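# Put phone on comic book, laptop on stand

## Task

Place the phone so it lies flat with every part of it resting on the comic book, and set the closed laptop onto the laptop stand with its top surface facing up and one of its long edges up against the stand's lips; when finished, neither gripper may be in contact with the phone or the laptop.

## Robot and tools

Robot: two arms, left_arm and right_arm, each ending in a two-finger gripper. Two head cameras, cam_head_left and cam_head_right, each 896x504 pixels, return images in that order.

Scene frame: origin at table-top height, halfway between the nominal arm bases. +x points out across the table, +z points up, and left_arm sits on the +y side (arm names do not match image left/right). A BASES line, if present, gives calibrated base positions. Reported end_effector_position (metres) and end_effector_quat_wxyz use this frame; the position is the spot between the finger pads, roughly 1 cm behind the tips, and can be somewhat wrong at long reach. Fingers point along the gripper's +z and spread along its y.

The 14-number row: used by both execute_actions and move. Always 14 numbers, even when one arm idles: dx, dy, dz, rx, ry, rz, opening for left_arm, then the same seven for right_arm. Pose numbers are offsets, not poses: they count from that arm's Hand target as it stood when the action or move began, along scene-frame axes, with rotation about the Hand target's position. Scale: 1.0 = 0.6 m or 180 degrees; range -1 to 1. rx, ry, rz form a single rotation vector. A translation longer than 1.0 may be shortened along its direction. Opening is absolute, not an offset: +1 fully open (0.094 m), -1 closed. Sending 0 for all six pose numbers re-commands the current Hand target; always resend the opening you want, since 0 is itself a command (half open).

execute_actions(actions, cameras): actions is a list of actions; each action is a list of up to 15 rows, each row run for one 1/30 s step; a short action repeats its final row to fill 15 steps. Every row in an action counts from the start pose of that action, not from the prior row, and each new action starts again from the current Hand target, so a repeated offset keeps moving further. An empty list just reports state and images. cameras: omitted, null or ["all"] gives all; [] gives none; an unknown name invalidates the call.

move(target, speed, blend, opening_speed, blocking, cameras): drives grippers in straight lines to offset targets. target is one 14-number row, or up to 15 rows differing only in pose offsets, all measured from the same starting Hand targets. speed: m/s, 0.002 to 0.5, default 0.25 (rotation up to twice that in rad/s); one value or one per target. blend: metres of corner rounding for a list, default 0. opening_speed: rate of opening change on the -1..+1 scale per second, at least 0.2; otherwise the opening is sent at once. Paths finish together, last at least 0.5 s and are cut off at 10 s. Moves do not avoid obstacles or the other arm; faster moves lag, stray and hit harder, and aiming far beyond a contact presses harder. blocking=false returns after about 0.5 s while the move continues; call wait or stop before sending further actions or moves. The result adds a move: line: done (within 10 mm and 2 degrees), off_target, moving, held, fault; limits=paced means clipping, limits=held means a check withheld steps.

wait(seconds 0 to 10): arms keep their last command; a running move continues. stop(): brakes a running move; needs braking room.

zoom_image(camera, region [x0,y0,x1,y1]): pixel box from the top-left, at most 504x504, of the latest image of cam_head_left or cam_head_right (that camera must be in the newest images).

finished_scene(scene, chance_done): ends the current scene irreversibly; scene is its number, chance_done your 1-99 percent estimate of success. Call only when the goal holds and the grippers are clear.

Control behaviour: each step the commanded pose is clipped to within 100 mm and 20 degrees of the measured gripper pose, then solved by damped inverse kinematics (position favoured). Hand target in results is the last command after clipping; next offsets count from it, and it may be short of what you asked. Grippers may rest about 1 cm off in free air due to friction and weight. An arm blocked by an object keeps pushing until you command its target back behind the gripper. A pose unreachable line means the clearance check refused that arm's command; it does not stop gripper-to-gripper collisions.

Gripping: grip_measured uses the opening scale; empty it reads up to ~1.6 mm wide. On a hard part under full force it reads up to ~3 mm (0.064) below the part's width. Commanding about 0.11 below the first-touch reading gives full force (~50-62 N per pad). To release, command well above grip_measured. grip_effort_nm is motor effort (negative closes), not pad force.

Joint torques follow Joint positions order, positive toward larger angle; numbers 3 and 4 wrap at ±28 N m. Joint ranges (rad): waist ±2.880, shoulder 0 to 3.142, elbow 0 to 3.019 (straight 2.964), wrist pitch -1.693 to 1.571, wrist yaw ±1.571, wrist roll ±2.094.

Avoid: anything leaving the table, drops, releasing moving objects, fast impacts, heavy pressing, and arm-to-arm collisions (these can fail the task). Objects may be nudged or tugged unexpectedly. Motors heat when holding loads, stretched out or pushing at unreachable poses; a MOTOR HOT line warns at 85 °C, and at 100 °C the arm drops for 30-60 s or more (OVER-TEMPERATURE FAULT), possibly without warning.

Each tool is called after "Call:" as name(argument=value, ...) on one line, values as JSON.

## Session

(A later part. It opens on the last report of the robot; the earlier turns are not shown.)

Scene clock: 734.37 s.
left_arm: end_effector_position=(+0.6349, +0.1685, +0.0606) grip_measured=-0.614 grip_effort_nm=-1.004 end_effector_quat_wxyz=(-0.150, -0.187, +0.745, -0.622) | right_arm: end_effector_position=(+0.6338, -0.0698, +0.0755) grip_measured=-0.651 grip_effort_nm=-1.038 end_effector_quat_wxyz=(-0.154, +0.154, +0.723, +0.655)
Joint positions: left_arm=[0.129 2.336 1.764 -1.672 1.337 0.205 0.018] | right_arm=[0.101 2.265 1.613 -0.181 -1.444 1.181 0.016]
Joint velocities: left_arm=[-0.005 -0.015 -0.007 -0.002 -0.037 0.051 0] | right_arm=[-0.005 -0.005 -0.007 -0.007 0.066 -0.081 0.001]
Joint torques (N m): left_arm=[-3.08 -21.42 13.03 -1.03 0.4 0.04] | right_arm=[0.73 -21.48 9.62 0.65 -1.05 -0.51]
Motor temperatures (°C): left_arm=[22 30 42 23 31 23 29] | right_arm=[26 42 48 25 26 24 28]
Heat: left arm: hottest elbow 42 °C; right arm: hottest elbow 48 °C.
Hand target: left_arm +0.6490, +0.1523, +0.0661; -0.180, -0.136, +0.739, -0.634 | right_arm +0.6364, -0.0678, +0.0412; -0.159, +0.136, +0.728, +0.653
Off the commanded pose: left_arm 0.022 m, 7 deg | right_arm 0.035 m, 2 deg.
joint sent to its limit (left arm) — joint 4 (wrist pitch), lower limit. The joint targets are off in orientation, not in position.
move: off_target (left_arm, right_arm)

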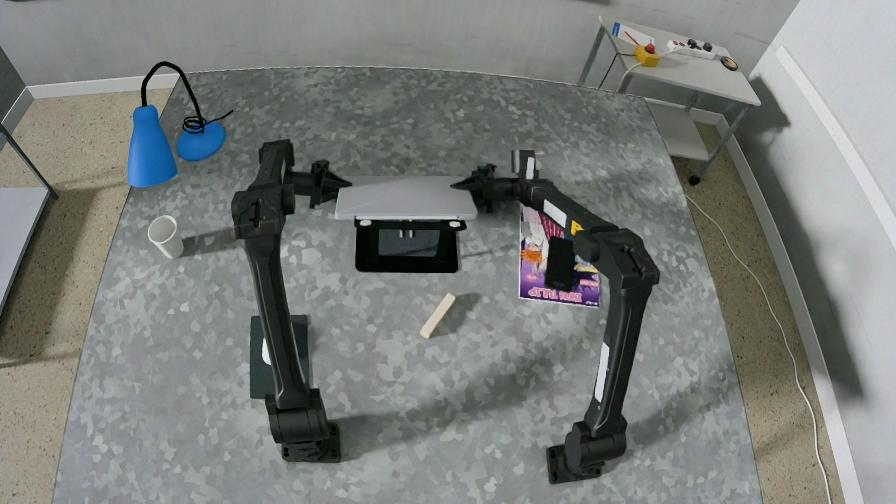

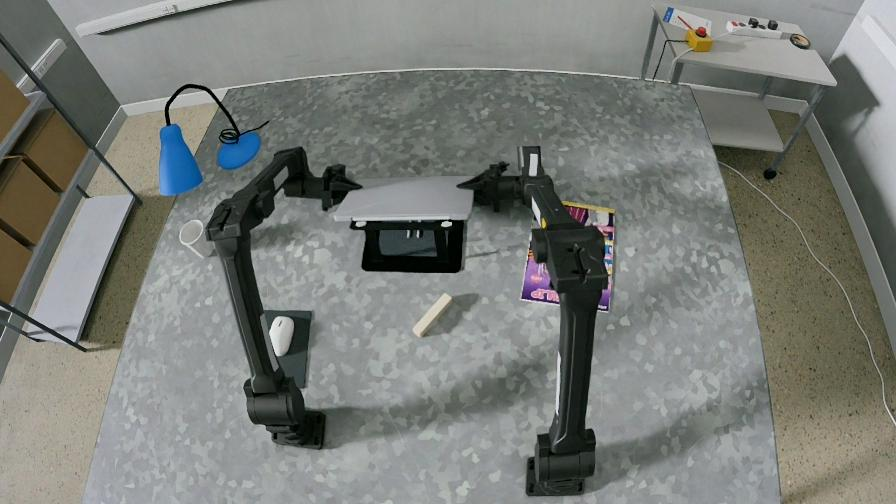

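Call:
move(target=[0.01, 0.0, -0.04, 0, 0, 0, -0.9, 0.01, -0.0, -0.01, 0, 0, 0, -0.9], speed=0.04)

Call:
zoom_image(camera="cam_head_left", region=[300, 120, 540, 280])

Call:
zoom_image(camera="cam_head_right", region=[300, 120, 540, 280])

Scene clock: 740.30 s.
left_arm: end_effector_position=(+0.6446, +0.1651, +0.0581) grip_measured=-0.615 grip_effort_nm=-1.009 end_effector_quat_wxyz=(-0.144, -0.176, +0.748, -0.624) | right_arm: end_effector_position=(+0.6411, -0.0727, +0.0734) grip_measured=-0.651 grip_effort_nm=-1.033 end_effector_quat_wxyz=(-0.144, +0.147, +0.725, +0.657)
Joint positions: left_arm=[0.121 2.362 1.808 -1.683 1.339 0.221 0.018] | right_arm=[0.096 2.281 1.639 -0.197 -1.443 1.152 0.016]
Joint velocities: left_arm=[-0.015 0.005 -0.002 -0.012 0.051 -0.007 -0.001] | right_arm=[-0.005 0.005 -0.012 -0.007 -0.022 -0.051 0]
Joint torques (N m): left_arm=[-3.84 -19.72 12.38 -0.55 0.38 0.13] | right_arm=[0.97 -21.25 9.73 0.53 -1.09 -0.4]
Motor temperatures (°C): left_arm=[22 30 43 23 30 23 29] | right_arm=[26 42 48 25 26 24 28]
Heat: left arm: hottest elbow 43 °C; right arm: hottest elbow 48 °C.
Hand target: left_arm +0.6551, +0.1521, +0.0422; -0.180, -0.136, +0.739, -0.634 | right_arm +0.6422, -0.0679, +0.0350; -0.159, +0.137, +0.728, +0.653
Off the commanded pose: left_arm 0.023 m, 6 deg | right_arm 0.039 m, 2 deg.
joint read past its limit (left arm) — joint 4 (wrist pitch), lower limit.
joint sent to its limit (left arm) — joint 4 (wrist pitch), lower limit. The joint targets are off in orientation, not in position.
move: off_target (left_arm, right_arm)

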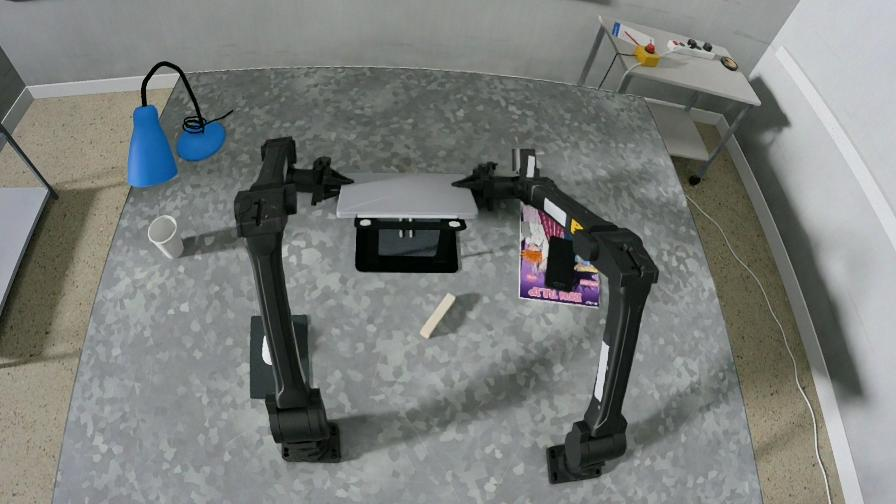

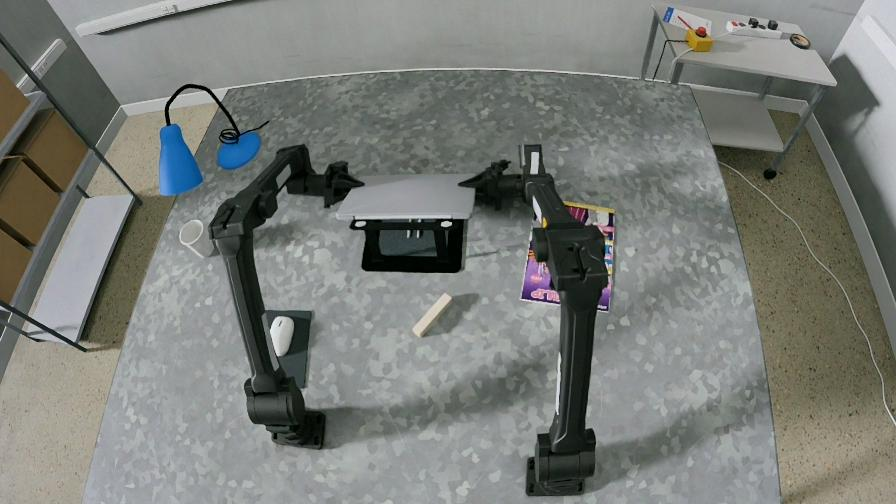

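Scaled by 2.100.

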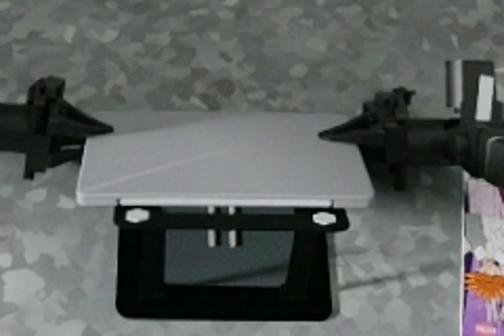

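Scaled by 2.100.

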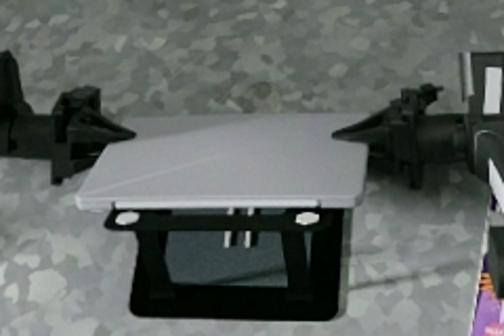

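Call:
zoom_image(camera="cam_head_left", region=[330, 150, 490, 240])

Call:
zoom_image(camera="cam_head_right", region=[330, 150, 490, 240])

Scaled by 3.150.

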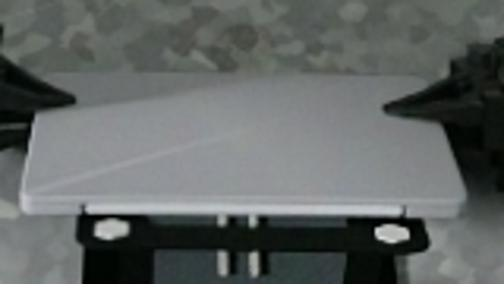

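Scaled by 3.150.

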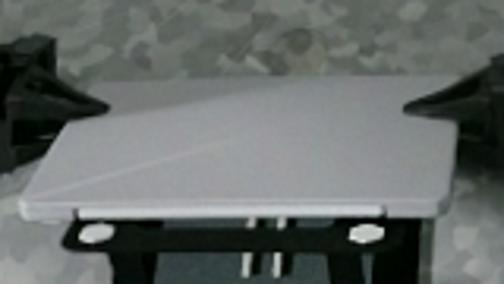

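Call:
move(target=[[0.0, 0.0, 0.04, 0, 0, 0, -0.9, 0.0, -0.0, 0.05, 0, 0, 0, -0.9],[-0.03, 0.0, 0.04, 0, 0, 0, -0.9, -0.03, -0.0, 0.05, 0, 0, 0, -0.9],[-0.03, 0.0, -0.01, 0, 0.03, 0, -0.9, -0.03, -0.0, 0.01, 0, 0.03, 0, -0.9]], speed=0.05)

Call:
zoom_image(camera="cam_head_left", region=[330, 150, 490, 240])

Call:
zoom_image(camera="cam_head_right", region=[330, 150, 490, 240])

Scene clock: 763.07 s.
left_arm: end_effector_position=(+0.6433, +0.1647, +0.0576) grip_measured=-0.615 grip_effort_nm=-1.009 end_effector_quat_wxyz=(-0.149, -0.180, +0.748, -0.621) | right_arm: end_effector_position=(+0.6382, -0.0731, +0.0721) grip_measured=-0.647 grip_effort_nm=-1.038 end_effector_quat_wxyz=(-0.150, +0.151, +0.728, +0.651)
Joint positions: left_arm=[0.12 2.361 1.805 -1.683 1.333 0.209 0.018] | right_arm=[0.096 2.281 1.656 -0.311 -1.438 1.07 0.017]
Joint velocities: left_arm=[-0.024 0.005 -0.002 0.002 0.007 -0.066 0] | right_arm=[-0.015 -0.005 0.012 -0.007 -0.066 -0.007 0]
Joint torques (N m): left_arm=[-3.25 -20.78 7.21 -0.59 0.23 -0.2] | right_arm=[1.2 -23.65 7.06 -0.27 -1.51 0.08]
Motor temperatures (°C): left_arm=[22 31 43 23 30 23 29] | right_arm=[26 44 48 25 27 24 28]
Heat: left arm: hottest elbow 43 °C; right arm: hottest elbow 48 °C.
Hand target: left_arm +0.6370, +0.1520, +0.0362; -0.215, -0.166, +0.730, -0.627 | right_arm +0.6246, -0.0676, +0.0414; -0.193, +0.167, +0.719, +0.646
Off the commanded pose: left_arm 0.026 m, 8 deg | right_arm 0.035 m, 5 deg.
joint read past its limit (left arm) — joint 4 (wrist pitch), lower limit.
joint sent to its limit (left arm) — joint 4 (wrist pitch), lower limit. The joint targets are off in orientation, not in position.
move: off_target (left_arm, right_arm)

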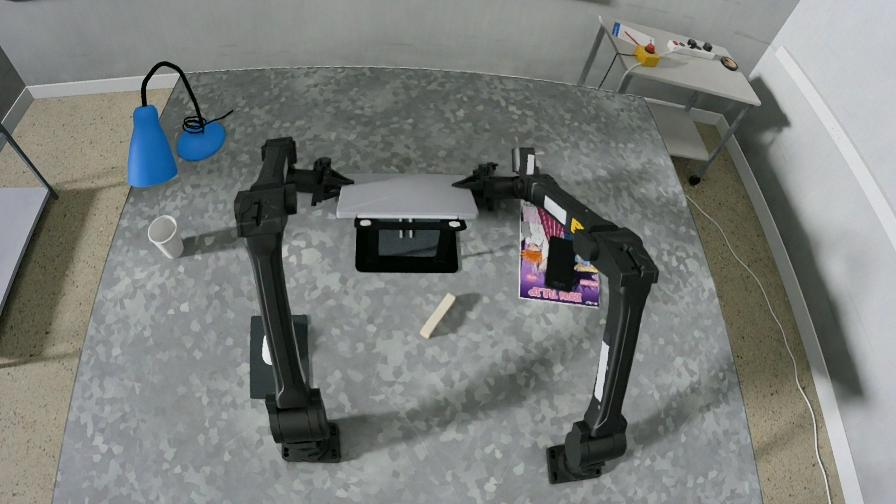

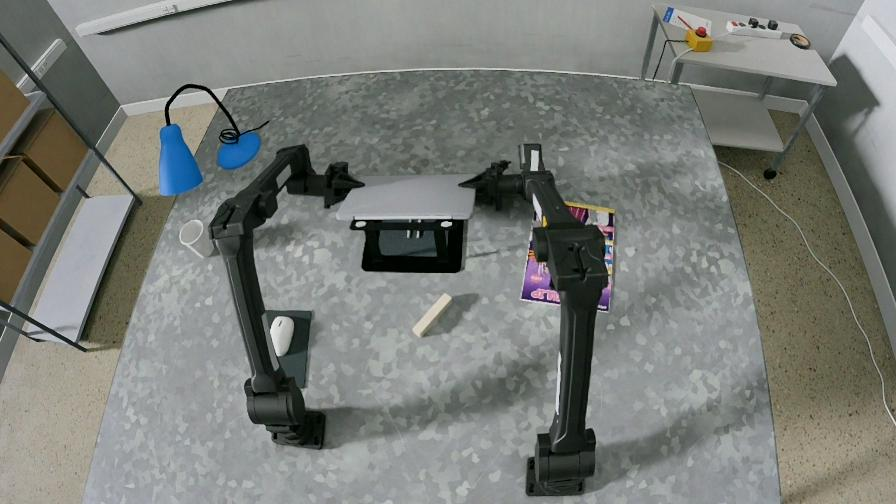

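Scaled by 3.150.

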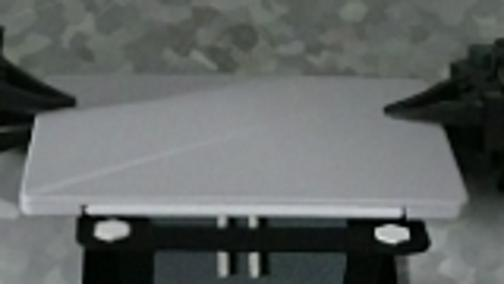

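Scaled by 3.150.

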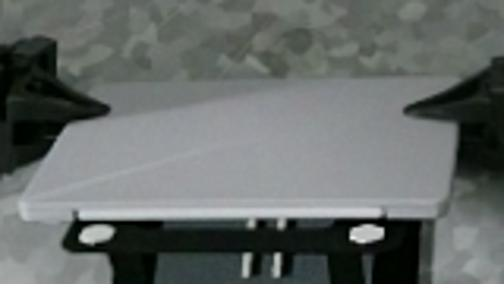

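Call:
move(target=[[0.0, 0.0, 0.08, 0, 0, 0, -0.9, 0.0, -0.0, 0.08, 0, 0, 0, -0.9],[-0.04, 0.0, 0.08, 0, 0, 0, -0.9, -0.04, -0.0, 0.08, 0, 0, 0, -0.9]], speed=0.05)

Call:
zoom_image(camera="cam_head_left", region=[330, 150, 490, 240])

Call:
zoom_image(camera="cam_head_right", region=[330, 150, 490, 240])

Scene clock: 768.80 s.
left_arm: end_effector_position=(+0.6163, +0.1601, +0.0600) grip_measured=-0.615 grip_effort_nm=-1.009 end_effector_quat_wxyz=(-0.169, -0.194, +0.745, -0.616) | right_arm: end_effector_position=(+0.6178, -0.0776, +0.0777) grip_measured=-0.647 grip_effort_nm=-1.038 end_effector_quat_wxyz=(-0.167, +0.163, +0.726, +0.647)
Joint positions: left_arm=[0.119 2.306 1.699 -1.667 1.326 0.196 0.018] | right_arm=[0.092 2.236 1.599 -0.383 -1.446 1.029 0.017]
Joint velocities: left_arm=[-0.015 -0.015 -0.007 -0.002 0.022 0.007 -0.001] | right_arm=[0.024 -0.005 -0.022 -0.002 0.095 -0.007 0]
Joint torques (N m): left_arm=[-2.32 -26.23 6.3 -1.01 0.43 -0.28] | right_arm=[1.85 -29.04 5.56 -0.03 -1.21 0.27]
Motor temperatures (°C): left_arm=[22 31 42 23 30 24 29] | right_arm=[26 44 47 25 28 24 28]
Heat: left arm: hottest elbow 42 °C; right arm: hottest elbow 47 °C.
Hand target: left_arm +0.6128, +0.1524, +0.0839; -0.215, -0.166, +0.730, -0.627 | right_arm +0.6017, -0.0667, +0.0898; -0.193, +0.168, +0.719, +0.646
Off the commanded pose: left_arm 0.026 m, 7 deg | right_arm 0.023 m, 3 deg.
joint sent to its limit (left arm) — joint 4 (wrist pitch), lower limit. The joint targets are off in orientation, not in position.
move: off_target (left_arm, right_arm)

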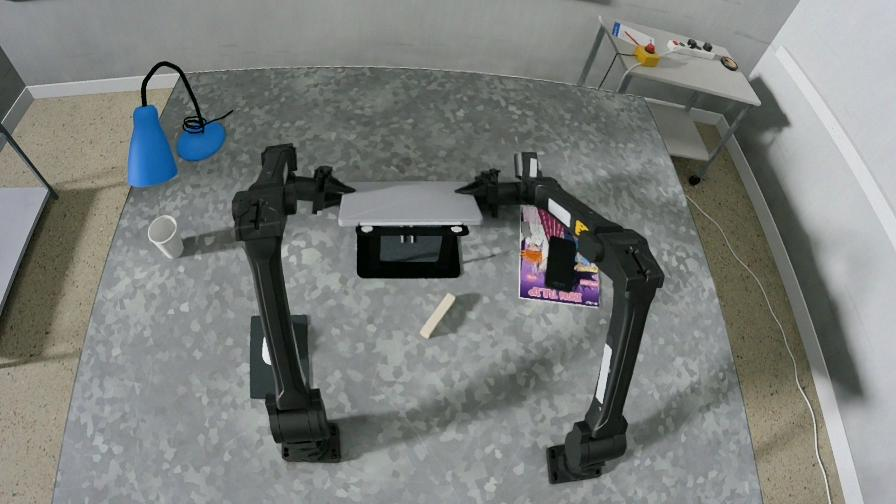

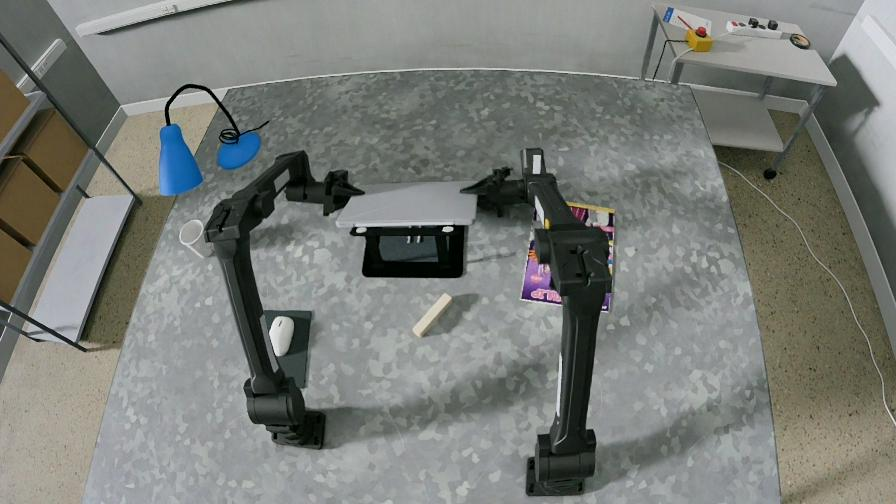

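Scaled by 3.150.

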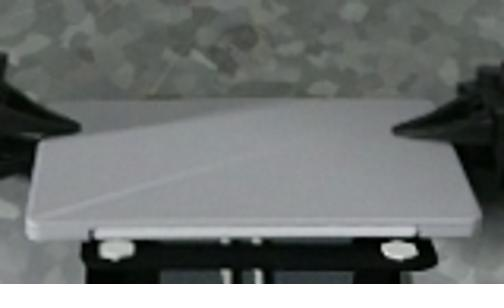

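Scaled by 3.150.

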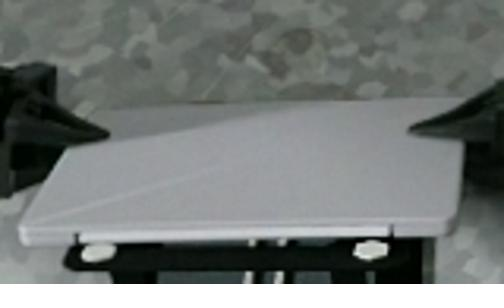

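Call:
move(target=[0, 0.0, -0.07, 0, 0, 0, -0.9, 0.0, -0.0, -0.08, 0, 0, 0, -0.9], speed=0.05)

Call:
zoom_image(camera="cam_head_left", region=[330, 150, 490, 240])

Call:
zoom_image(camera="cam_head_right", region=[330, 150, 490, 240])

Scene clock: 774.73 s.
left_arm: end_effector_position=(+0.6162, +0.1600, +0.0594) grip_measured=-0.615 grip_effort_nm=-1.009 end_effector_quat_wxyz=(-0.163, -0.187, +0.746, -0.618) | right_arm: end_effector_position=(+0.6176, -0.0778, +0.0766) grip_measured=-0.647 grip_effort_nm=-1.038 end_effector_quat_wxyz=(-0.164, +0.159, +0.725, +0.650)
Joint positions: left_arm=[0.119 2.307 1.699 -1.667 1.327 0.216 0.018] | right_arm=[0.092 2.236 1.588 -0.339 -1.45 1.049 0.017]
Joint velocities: left_arm=[-0.015 0.005 -0.002 -0.007 0.066 -0.051 -0.001] | right_arm=[-0.005 -0.024 -0.022 0.002 0.037 0.007 0]
Joint torques (N m): left_arm=[-2.37 -19.84 7.66 -1.1 0.3 0.09] | right_arm=[1.79 -23.12 5.42 1.01 -1.07 0.05]
Motor temperatures (°C): left_arm=[22 32 41 23 30 24 29] | right_arm=[26 45 46 25 28 24 28]
Heat: left arm: hottest elbow 41 °C; right arm: hottest elbow 46 °C.
Hand target: left_arm +0.6128, +0.1521, +0.0421; -0.215, -0.166, +0.730, -0.627 | right_arm +0.6008, -0.0674, +0.0418; -0.193, +0.168, +0.719, +0.646
Off the commanded pose: left_arm 0.019 m, 7 deg | right_arm 0.040 m, 4 deg.
joint sent to its limit (left arm) — joint 4 (wrist pitch), lower limit. The joint targets are off in orientation, not in position.
move: off_target (left_arm, right_arm)

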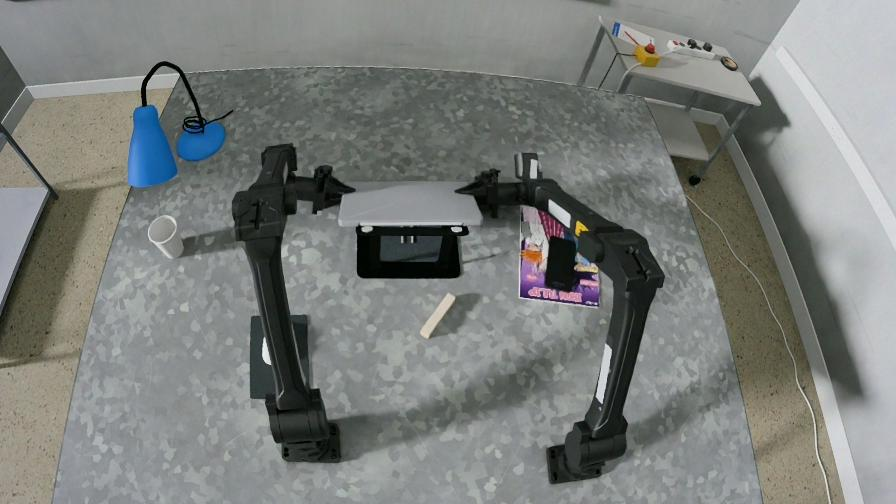

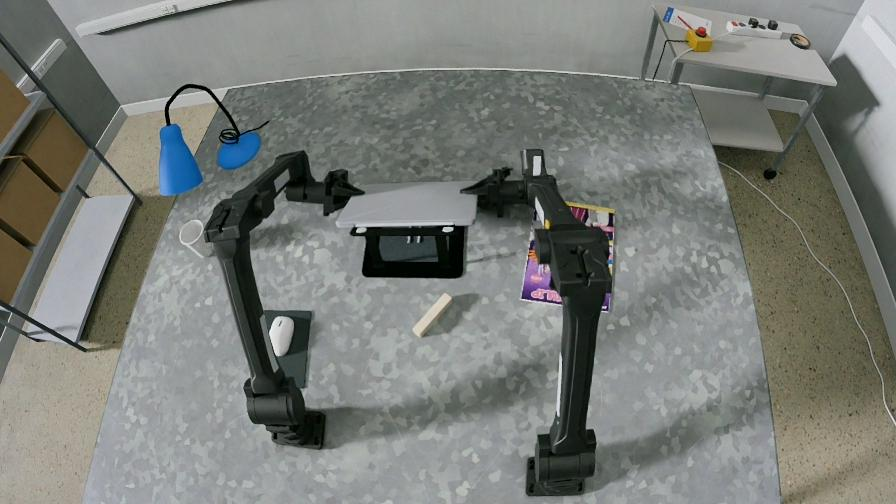

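Scaled by 3.150.

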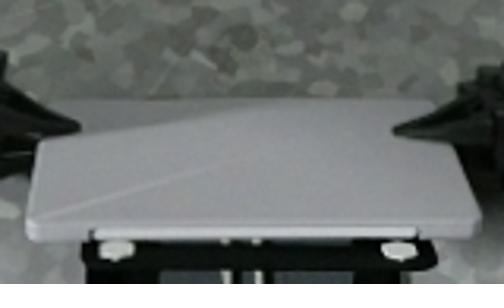

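Scaled by 3.150.

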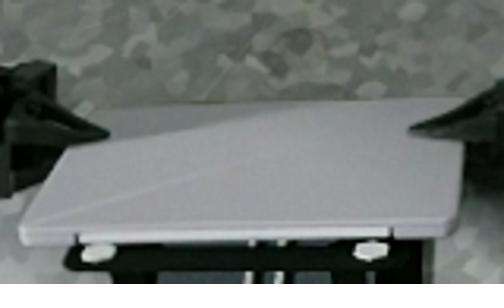

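Call:
move(target=[0, 0.0, 0.0, 0, 0, 0, -0.3, 0.0, -0.0, 0, 0, 0, 0, -0.9], speed=0.05, opening_speed=0.3)

Call:
zoom_image(camera="cam_head_left", region=[330, 150, 490, 240])

Call:
zoom_image(camera="cam_head_right", region=[330, 150, 490, 240])

Scene clock: 779.77 s.
left_arm: end_effector_position=(+0.6159, +0.1601, +0.0590) grip_measured=-0.302 grip_effort_nm=0.129 end_effector_quat_wxyz=(-0.163, -0.186, +0.747, -0.617) | right_arm: end_effector_position=(+0.6179, -0.0777, +0.0767) grip_measured=-0.649 grip_effort_nm=-1.033 end_effector_quat_wxyz=(-0.164, +0.160, +0.724, +0.651)
Joint positions: left_arm=[0.119 2.307 1.699 -1.667 1.324 0.217 0.033] | right_arm=[0.092 2.236 1.587 -0.331 -1.451 1.058 0.017]
Joint velocities: left_arm=[-0.005 -0.005 0.002 -0.012 0.022 0.007 0] | right_arm=[0.005 -0.015 -0.002 -0.002 -0.022 0.066 0]
Joint torques (N m): left_arm=[-2.73 -19.78 7.82 -0.98 0.38 0.09] | right_arm=[1.79 -23.12 5.3 1.17 -1.05 -0.04]
Motor temperatures (°C): left_arm=[22 32 40 23 30 24 29] | right_arm=[26 44 45 25 28 24 28]
Heat: left arm: hottest elbow 40 °C; right arm: hottest elbow 45 °C.
Hand target: left_arm +0.6128, +0.1521, +0.0421; -0.215, -0.166, +0.730, -0.627 | right_arm +0.6006, -0.0674, +0.0417; -0.193, +0.168, +0.719, +0.646
Off the commanded pose: left_arm 0.019 m, 7 deg | right_arm 0.040 m, 4 deg.
joint sent to its limit (left arm) — joint 4 (wrist pitch), lower limit. The joint targets are off in orientation, not in position.
move: off_target (left_arm, right_arm)

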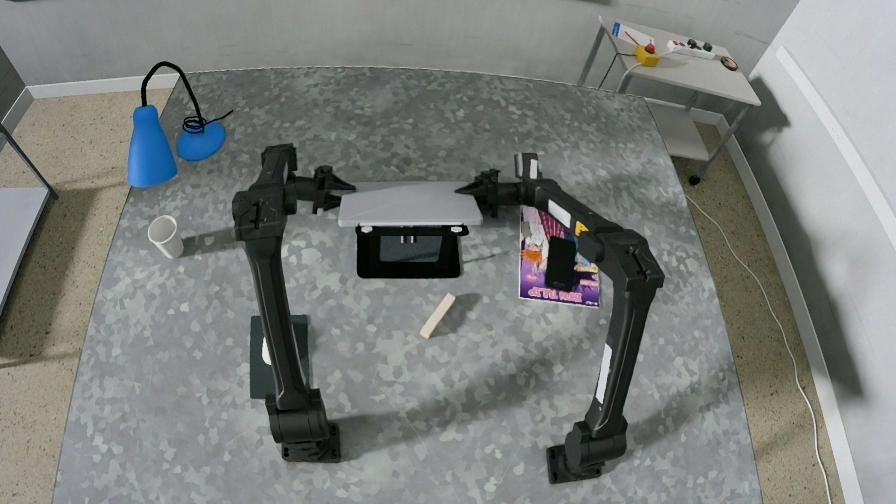

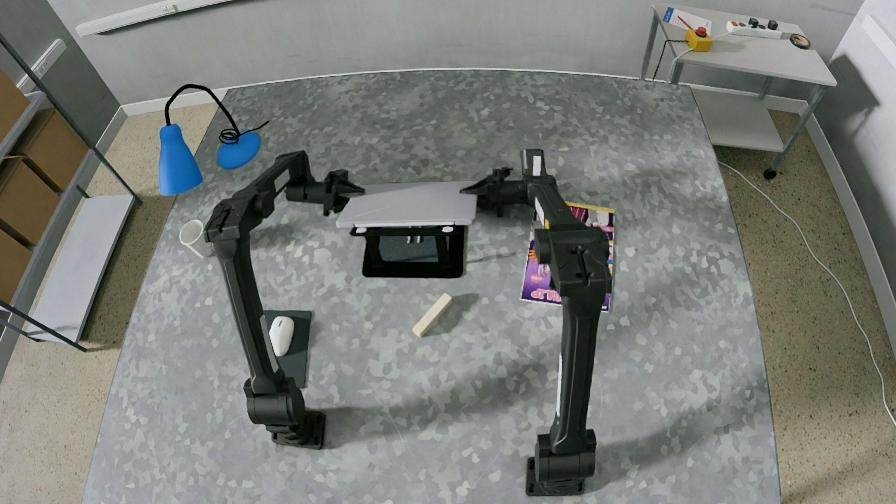

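Scaled by 3.150.

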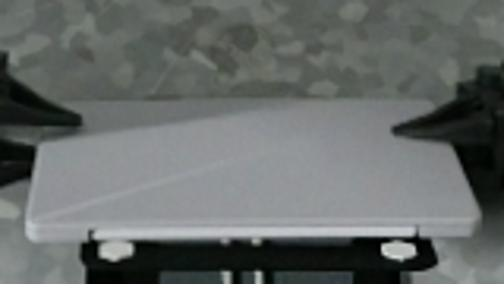

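Scaled by 3.150.

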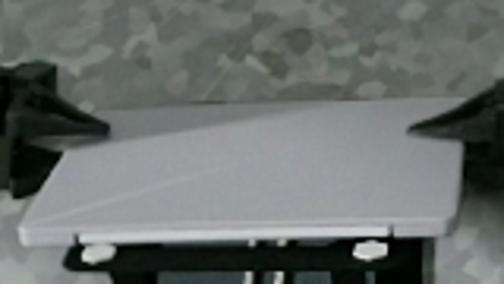

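Call:
move(target=[0, 0.12, 0.0, 0, 0, 0, -0.3, 0.0, -0.0, 0, 0, 0, 0, -0.9], speed=0.08)

Call:
zoom_image(camera="cam_head_left", region=[330, 150, 490, 240])

Call:
zoom_image(camera="cam_head_right", region=[330, 150, 490, 240])

Scene clock: 784.37 s.
left_arm: end_effector_position=(+0.6134, +0.2140, +0.0508) grip_measured=-0.302 grip_effort_nm=0.120 end_effector_quat_wxyz=(-0.140, -0.201, +0.759, -0.603) | right_arm: end_effector_position=(+0.6178, -0.0777, +0.0766) grip_measured=-0.649 grip_effort_nm=-1.043 end_effector_quat_wxyz=(-0.164, +0.160, +0.724, +0.651)
Joint positions: left_arm=[0.208 2.307 1.699 -1.667 1.259 0.241 0.033] | right_arm=[0.092 2.236 1.587 -0.33 -1.451 1.059 0.017]
Joint velocities: left_arm=[-0.005 -0.005 0.002 0.012 -0.022 0.037 0] | right_arm=[-0.005 -0.015 -0.002 0.012 0.037 0.007 0]
Joint torques (N m): left_arm=[-0.73 -20.42 8.1 -1.13 0.11 -0.06] | right_arm=[1.79 -23.18 5.3 1.1 -1.04 0.01]
Motor temperatures (°C): left_arm=[22 32 40 23 30 24 29] | right_arm=[26 43 45 25 28 24 28]
Heat: left arm: hottest elbow 40 °C; right arm: hottest elbow 45 °C.
Hand target: left_arm +0.6127, +0.2239, +0.0416; -0.215, -0.166, +0.730, -0.627 | right_arm +0.6007, -0.0674, +0.0417; -0.193, +0.168, +0.719, +0.646
Off the commanded pose: left_arm 0.013 m, 10 deg | right_arm 0.040 m, 4 deg.
joint sent to its limit (left arm) — joint 4 (wrist pitch), lower limit. The joint targets are off in orientation, not in position.
move: off_target (left_arm, right_arm)

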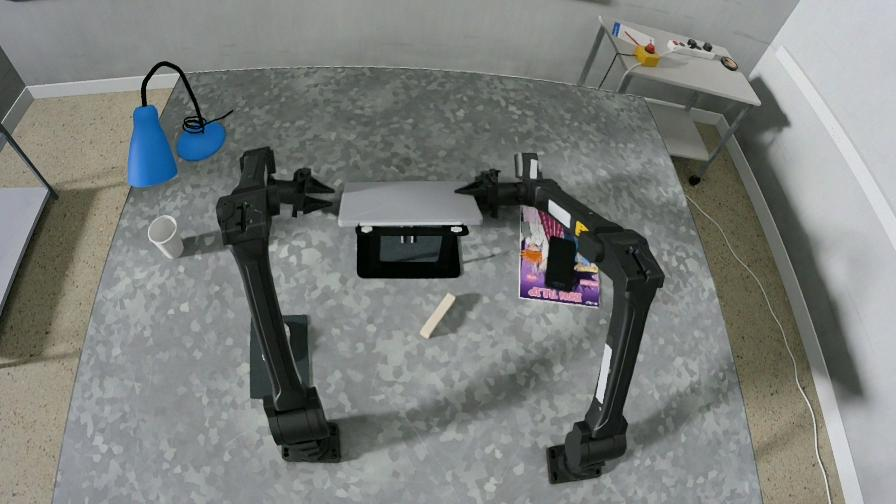

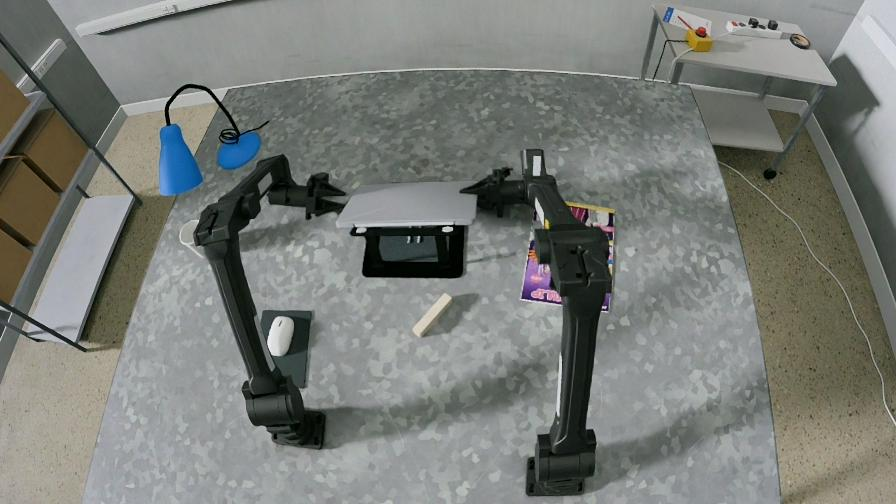

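Scaled by 3.150.

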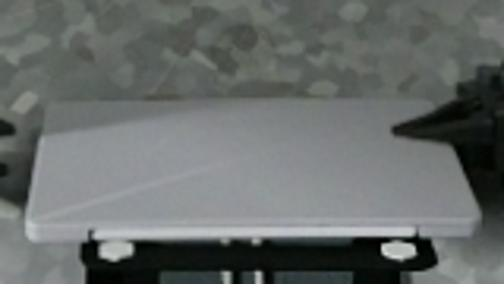

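Scaled by 3.150.

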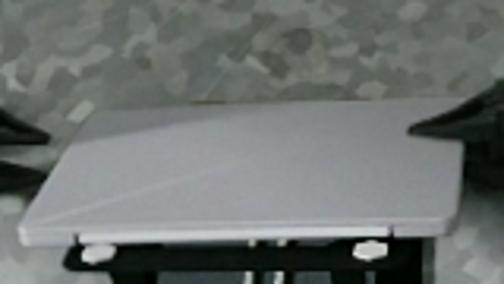

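Call:
move(target=[0, 0.05, 0.05, 0, 0, 0, -0.3, 0.0, -0.0, 0, 0, 0, 0, -0.35], speed=0.05, opening_speed=0.3)

Call:
zoom_image(camera="cam_head_left", region=[330, 150, 490, 240])

Call:
zoom_image(camera="cam_head_right", region=[330, 150, 490, 240])

Scene clock: 790.40 s.
left_arm: end_effector_position=(+0.6113, +0.2447, +0.0517) grip_measured=-0.302 grip_effort_nm=0.125 end_effector_quat_wxyz=(-0.139, -0.229, +0.759, -0.593) | right_arm: end_effector_position=(+0.6179, -0.0775, +0.0795) grip_measured=-0.353 grip_effort_nm=0.134 end_effector_quat_wxyz=(-0.162, +0.151, +0.722, +0.656)
Joint positions: left_arm=[0.259 2.298 1.699 -1.667 1.228 0.202 0.033] | right_arm=[0.092 2.236 1.587 -0.312 -1.464 1.06 0.03]
Joint velocities: left_arm=[-0.005 -0.015 -0.002 -0.012 0.11 0.051 -0.001] | right_arm=[-0.005 -0.005 0.002 0.017 -0.022 -0.037 0]
Joint torques (N m): left_arm=[0.09 -25.05 7.79 -1.17 0.27 -0.05] | right_arm=[1.79 -23.24 5.24 0.53 -0.58 0]
Motor temperatures (°C): left_arm=[22 33 39 23 29 24 29] | right_arm=[26 43 44 25 28 24 28]
Heat: left arm: hottest elbow 39 °C; right arm: hottest elbow 44 °C.
Hand target: left_arm +0.6126, +0.2542, +0.0712; -0.215, -0.167, +0.730, -0.628 | right_arm +0.6006, -0.0674, +0.0417; -0.193, +0.168, +0.719, +0.646
Off the commanded pose: left_arm 0.022 m, 12 deg | right_arm 0.043 m, 4 deg.
joint sent to its limit (left arm) — joint 4 (wrist pitch), lower limit. The joint targets are off in orientation, not in position.
move: off_target (left_arm, right_arm)

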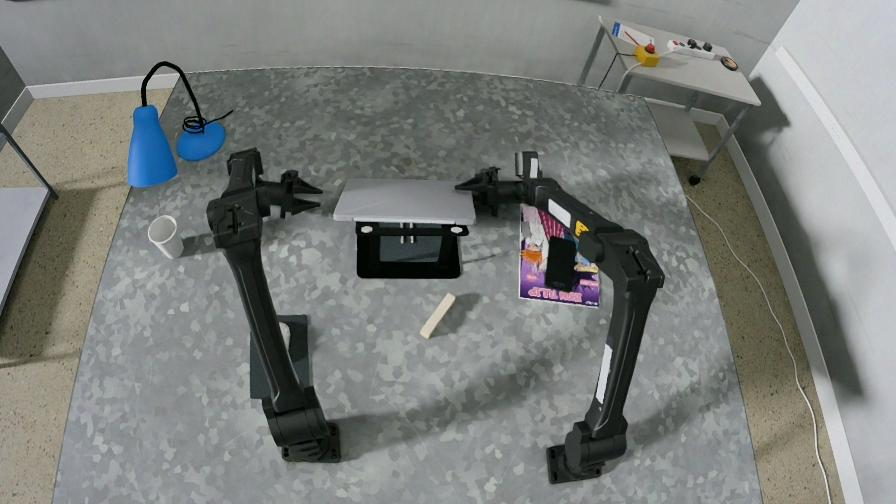

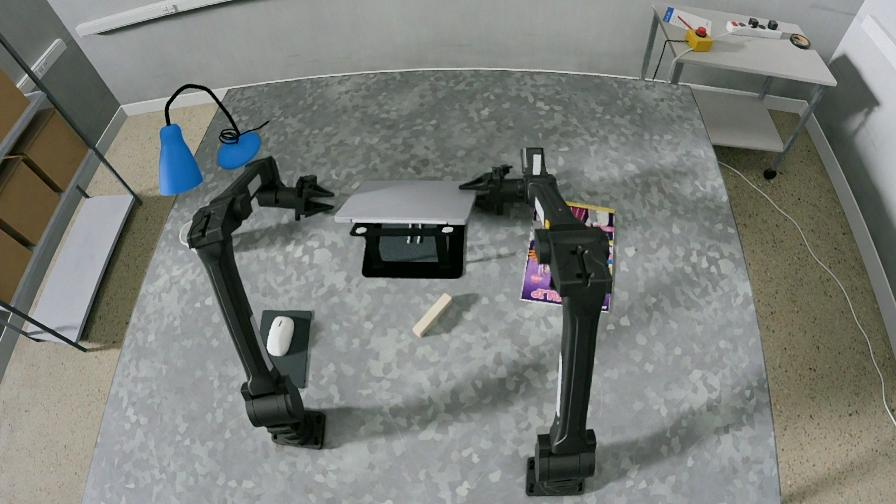

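Scaled by 3.150.

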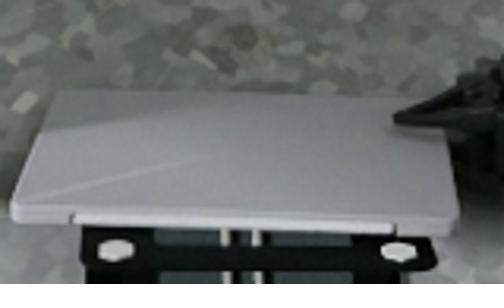

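Scaled by 3.150.

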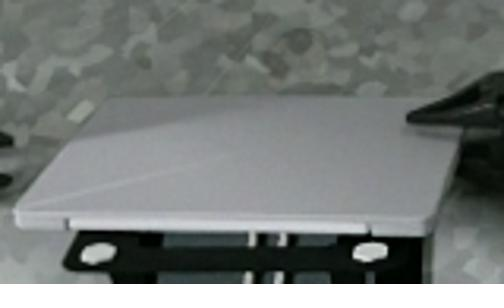

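Call:
move(target=[0, 0.03, 0.0, 0, 0, 0, -0.3, 0.0, -0.16, 0, 0, 0, 0, -0.35], speed=0.08)

Call:
zoom_image(camera="cam_head_left", region=[330, 150, 490, 240])

Call:
zoom_image(camera="cam_head_right", region=[330, 150, 490, 240])

Scene clock: 797.43 s.
left_arm: end_effector_position=(+0.6093, +0.2608, +0.0507) grip_measured=-0.302 grip_effort_nm=0.125 end_effector_quat_wxyz=(-0.133, -0.237, +0.761, -0.589) | right_arm: end_effector_position=(+0.5922, -0.1555, +0.0745) grip_measured=-0.351 grip_effort_nm=0.066 end_effector_quat_wxyz=(-0.162, +0.166, +0.722, +0.652)
Joint positions: left_arm=[0.286 2.296 1.699 -1.667 1.212 0.201 0.033] | right_arm=[-0.028 2.319 1.76 -1.414 -1.466 0.064 0.03]
Joint velocities: left_arm=[0.005 -0.005 -0.002 -0.012 -0.007 0.007 0.001] | right_arm=[-0.005 -0.015 -0.017 0.007 0.037 -0.051 0]
Joint torques (N m): left_arm=[-0.15 -24.88 8.36 -1.1 0.25 -0.05] | right_arm=[-0.32 -20.95 9.58 -0.66 -0.29 0.16]
Motor temperatures (°C): left_arm=[22 33 39 23 29 23 29] | right_arm=[26 44 44 25 27 24 28]
Heat: left arm: hottest elbow 39 °C; right arm: hottest shoulder 44 °C.
Hand target: left_arm +0.6126, +0.2721, +0.0710; -0.215, -0.167, +0.730, -0.628 | right_arm +0.6022, -0.1634, +0.0424; -0.189, +0.172, +0.718, +0.648
Off the commanded pose: left_arm 0.024 m, 14 deg | right_arm 0.035 m, 4 deg.
joint sent to its limit (left arm) — joint 4 (wrist pitch), lower limit. The joint targets are off in orientation, not in position.
move: off_target (left_arm, right_arm)

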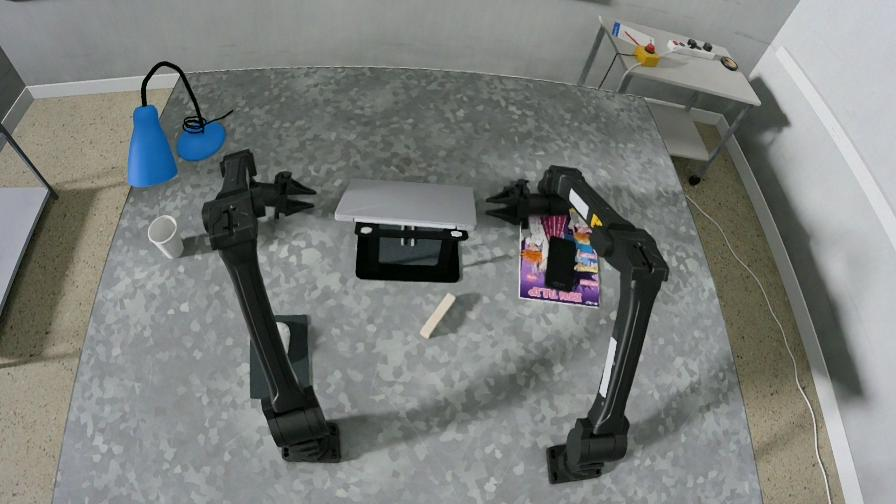

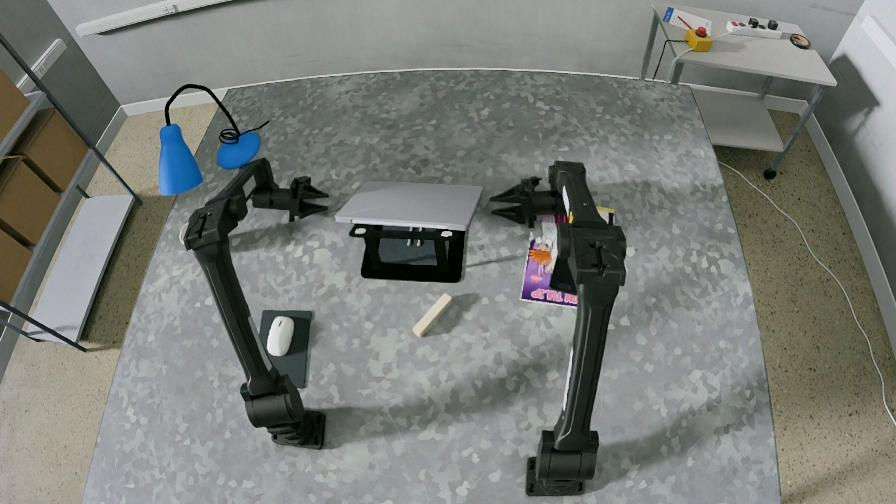

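Scaled by 3.150.

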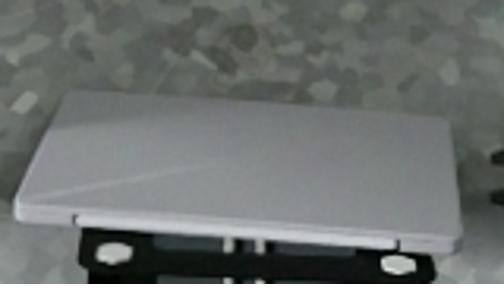

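Scaled by 3.150.

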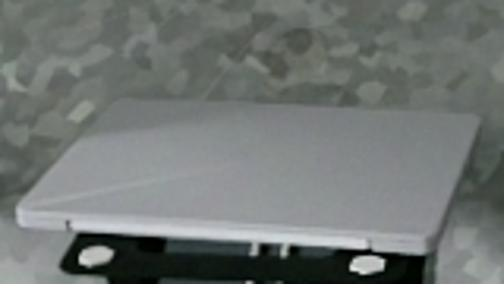

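Call:
move(target=[[0, 0.03, 0.1, 0, 0, 0, -0.3, 0.0, -0.05, 0.25, 0, 0, 0, -0.35],[-0.2, 0.03, 0.25, 0, 0, 0, -0.3, -0.4, -0.0, 0.33, -0.456, -0.133, 0.121, -0.35]], speed=0.2, blend=0.03)

Scene clock: 811.13 s.
left_arm: end_effector_position=(+0.4986, +0.2864, +0.2093) grip_measured=-0.302 grip_effort_nm=0.125 end_effector_quat_wxyz=(-0.067, -0.281, +0.766, -0.574) | right_arm: end_effector_position=(+0.3760, -0.1590, +0.2447) grip_measured=-0.351 grip_effort_nm=0.066 end_effector_quat_wxyz=(-0.002, -0.008, +1.000, +0.004)
Joint positions: left_arm=[0.412 1.768 1.34 -1.668 1.178 0.093 0.033] | right_arm=[0.353 1.47 1.409 -1.511 -0.009 0.342 0.03]
Joint velocities: left_arm=[-0.005 -0.015 -0.002 0.012 -0.066 -0.007 0] | right_arm=[-0.015 0.005 -0.012 0.012 0.051 0.007 -0.001]
Joint torques (N m): left_arm=[-0.09 -20.01 7.62 -0.87 0.41 -0.07] | right_arm=[1.2 -16.38 7.5 -0.21 0.13 0.22]
Motor temperatures (°C): left_arm=[22 33 38 23 29 23 28] | right_arm=[26 45 45 25 26 24 27]
Heat: left arm: hottest elbow 38 °C; right arm: hottest shoulder 45 °C.
Hand target: left_arm +0.4918, +0.2911, +0.2197; -0.197, -0.181, +0.735, -0.623 | right_arm +0.3665, -0.1586, +0.2438; -0.008, -0.009, +1.000, +0.000
Off the commanded pose: left_arm 0.014 m, 23 deg; orientation clipped | right_arm 0.015 m, 1 deg.
joint sent to its limit (left arm) — joint 4 (wrist pitch), lower limit. The joint targets are off in orientation, not in position.
move: off_target (left_arm, right_arm); limits=paced

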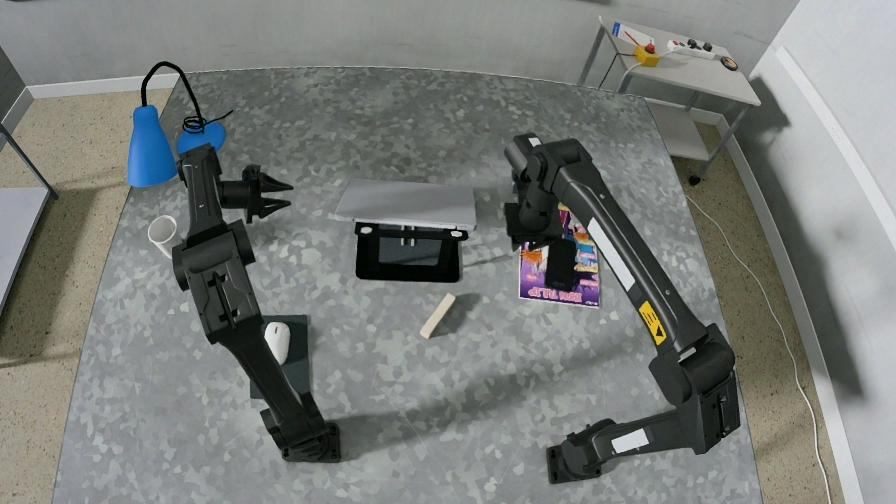

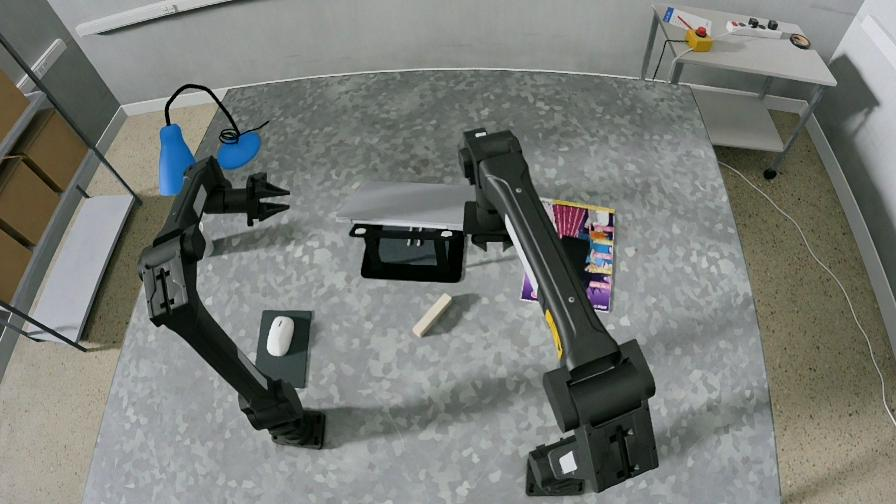

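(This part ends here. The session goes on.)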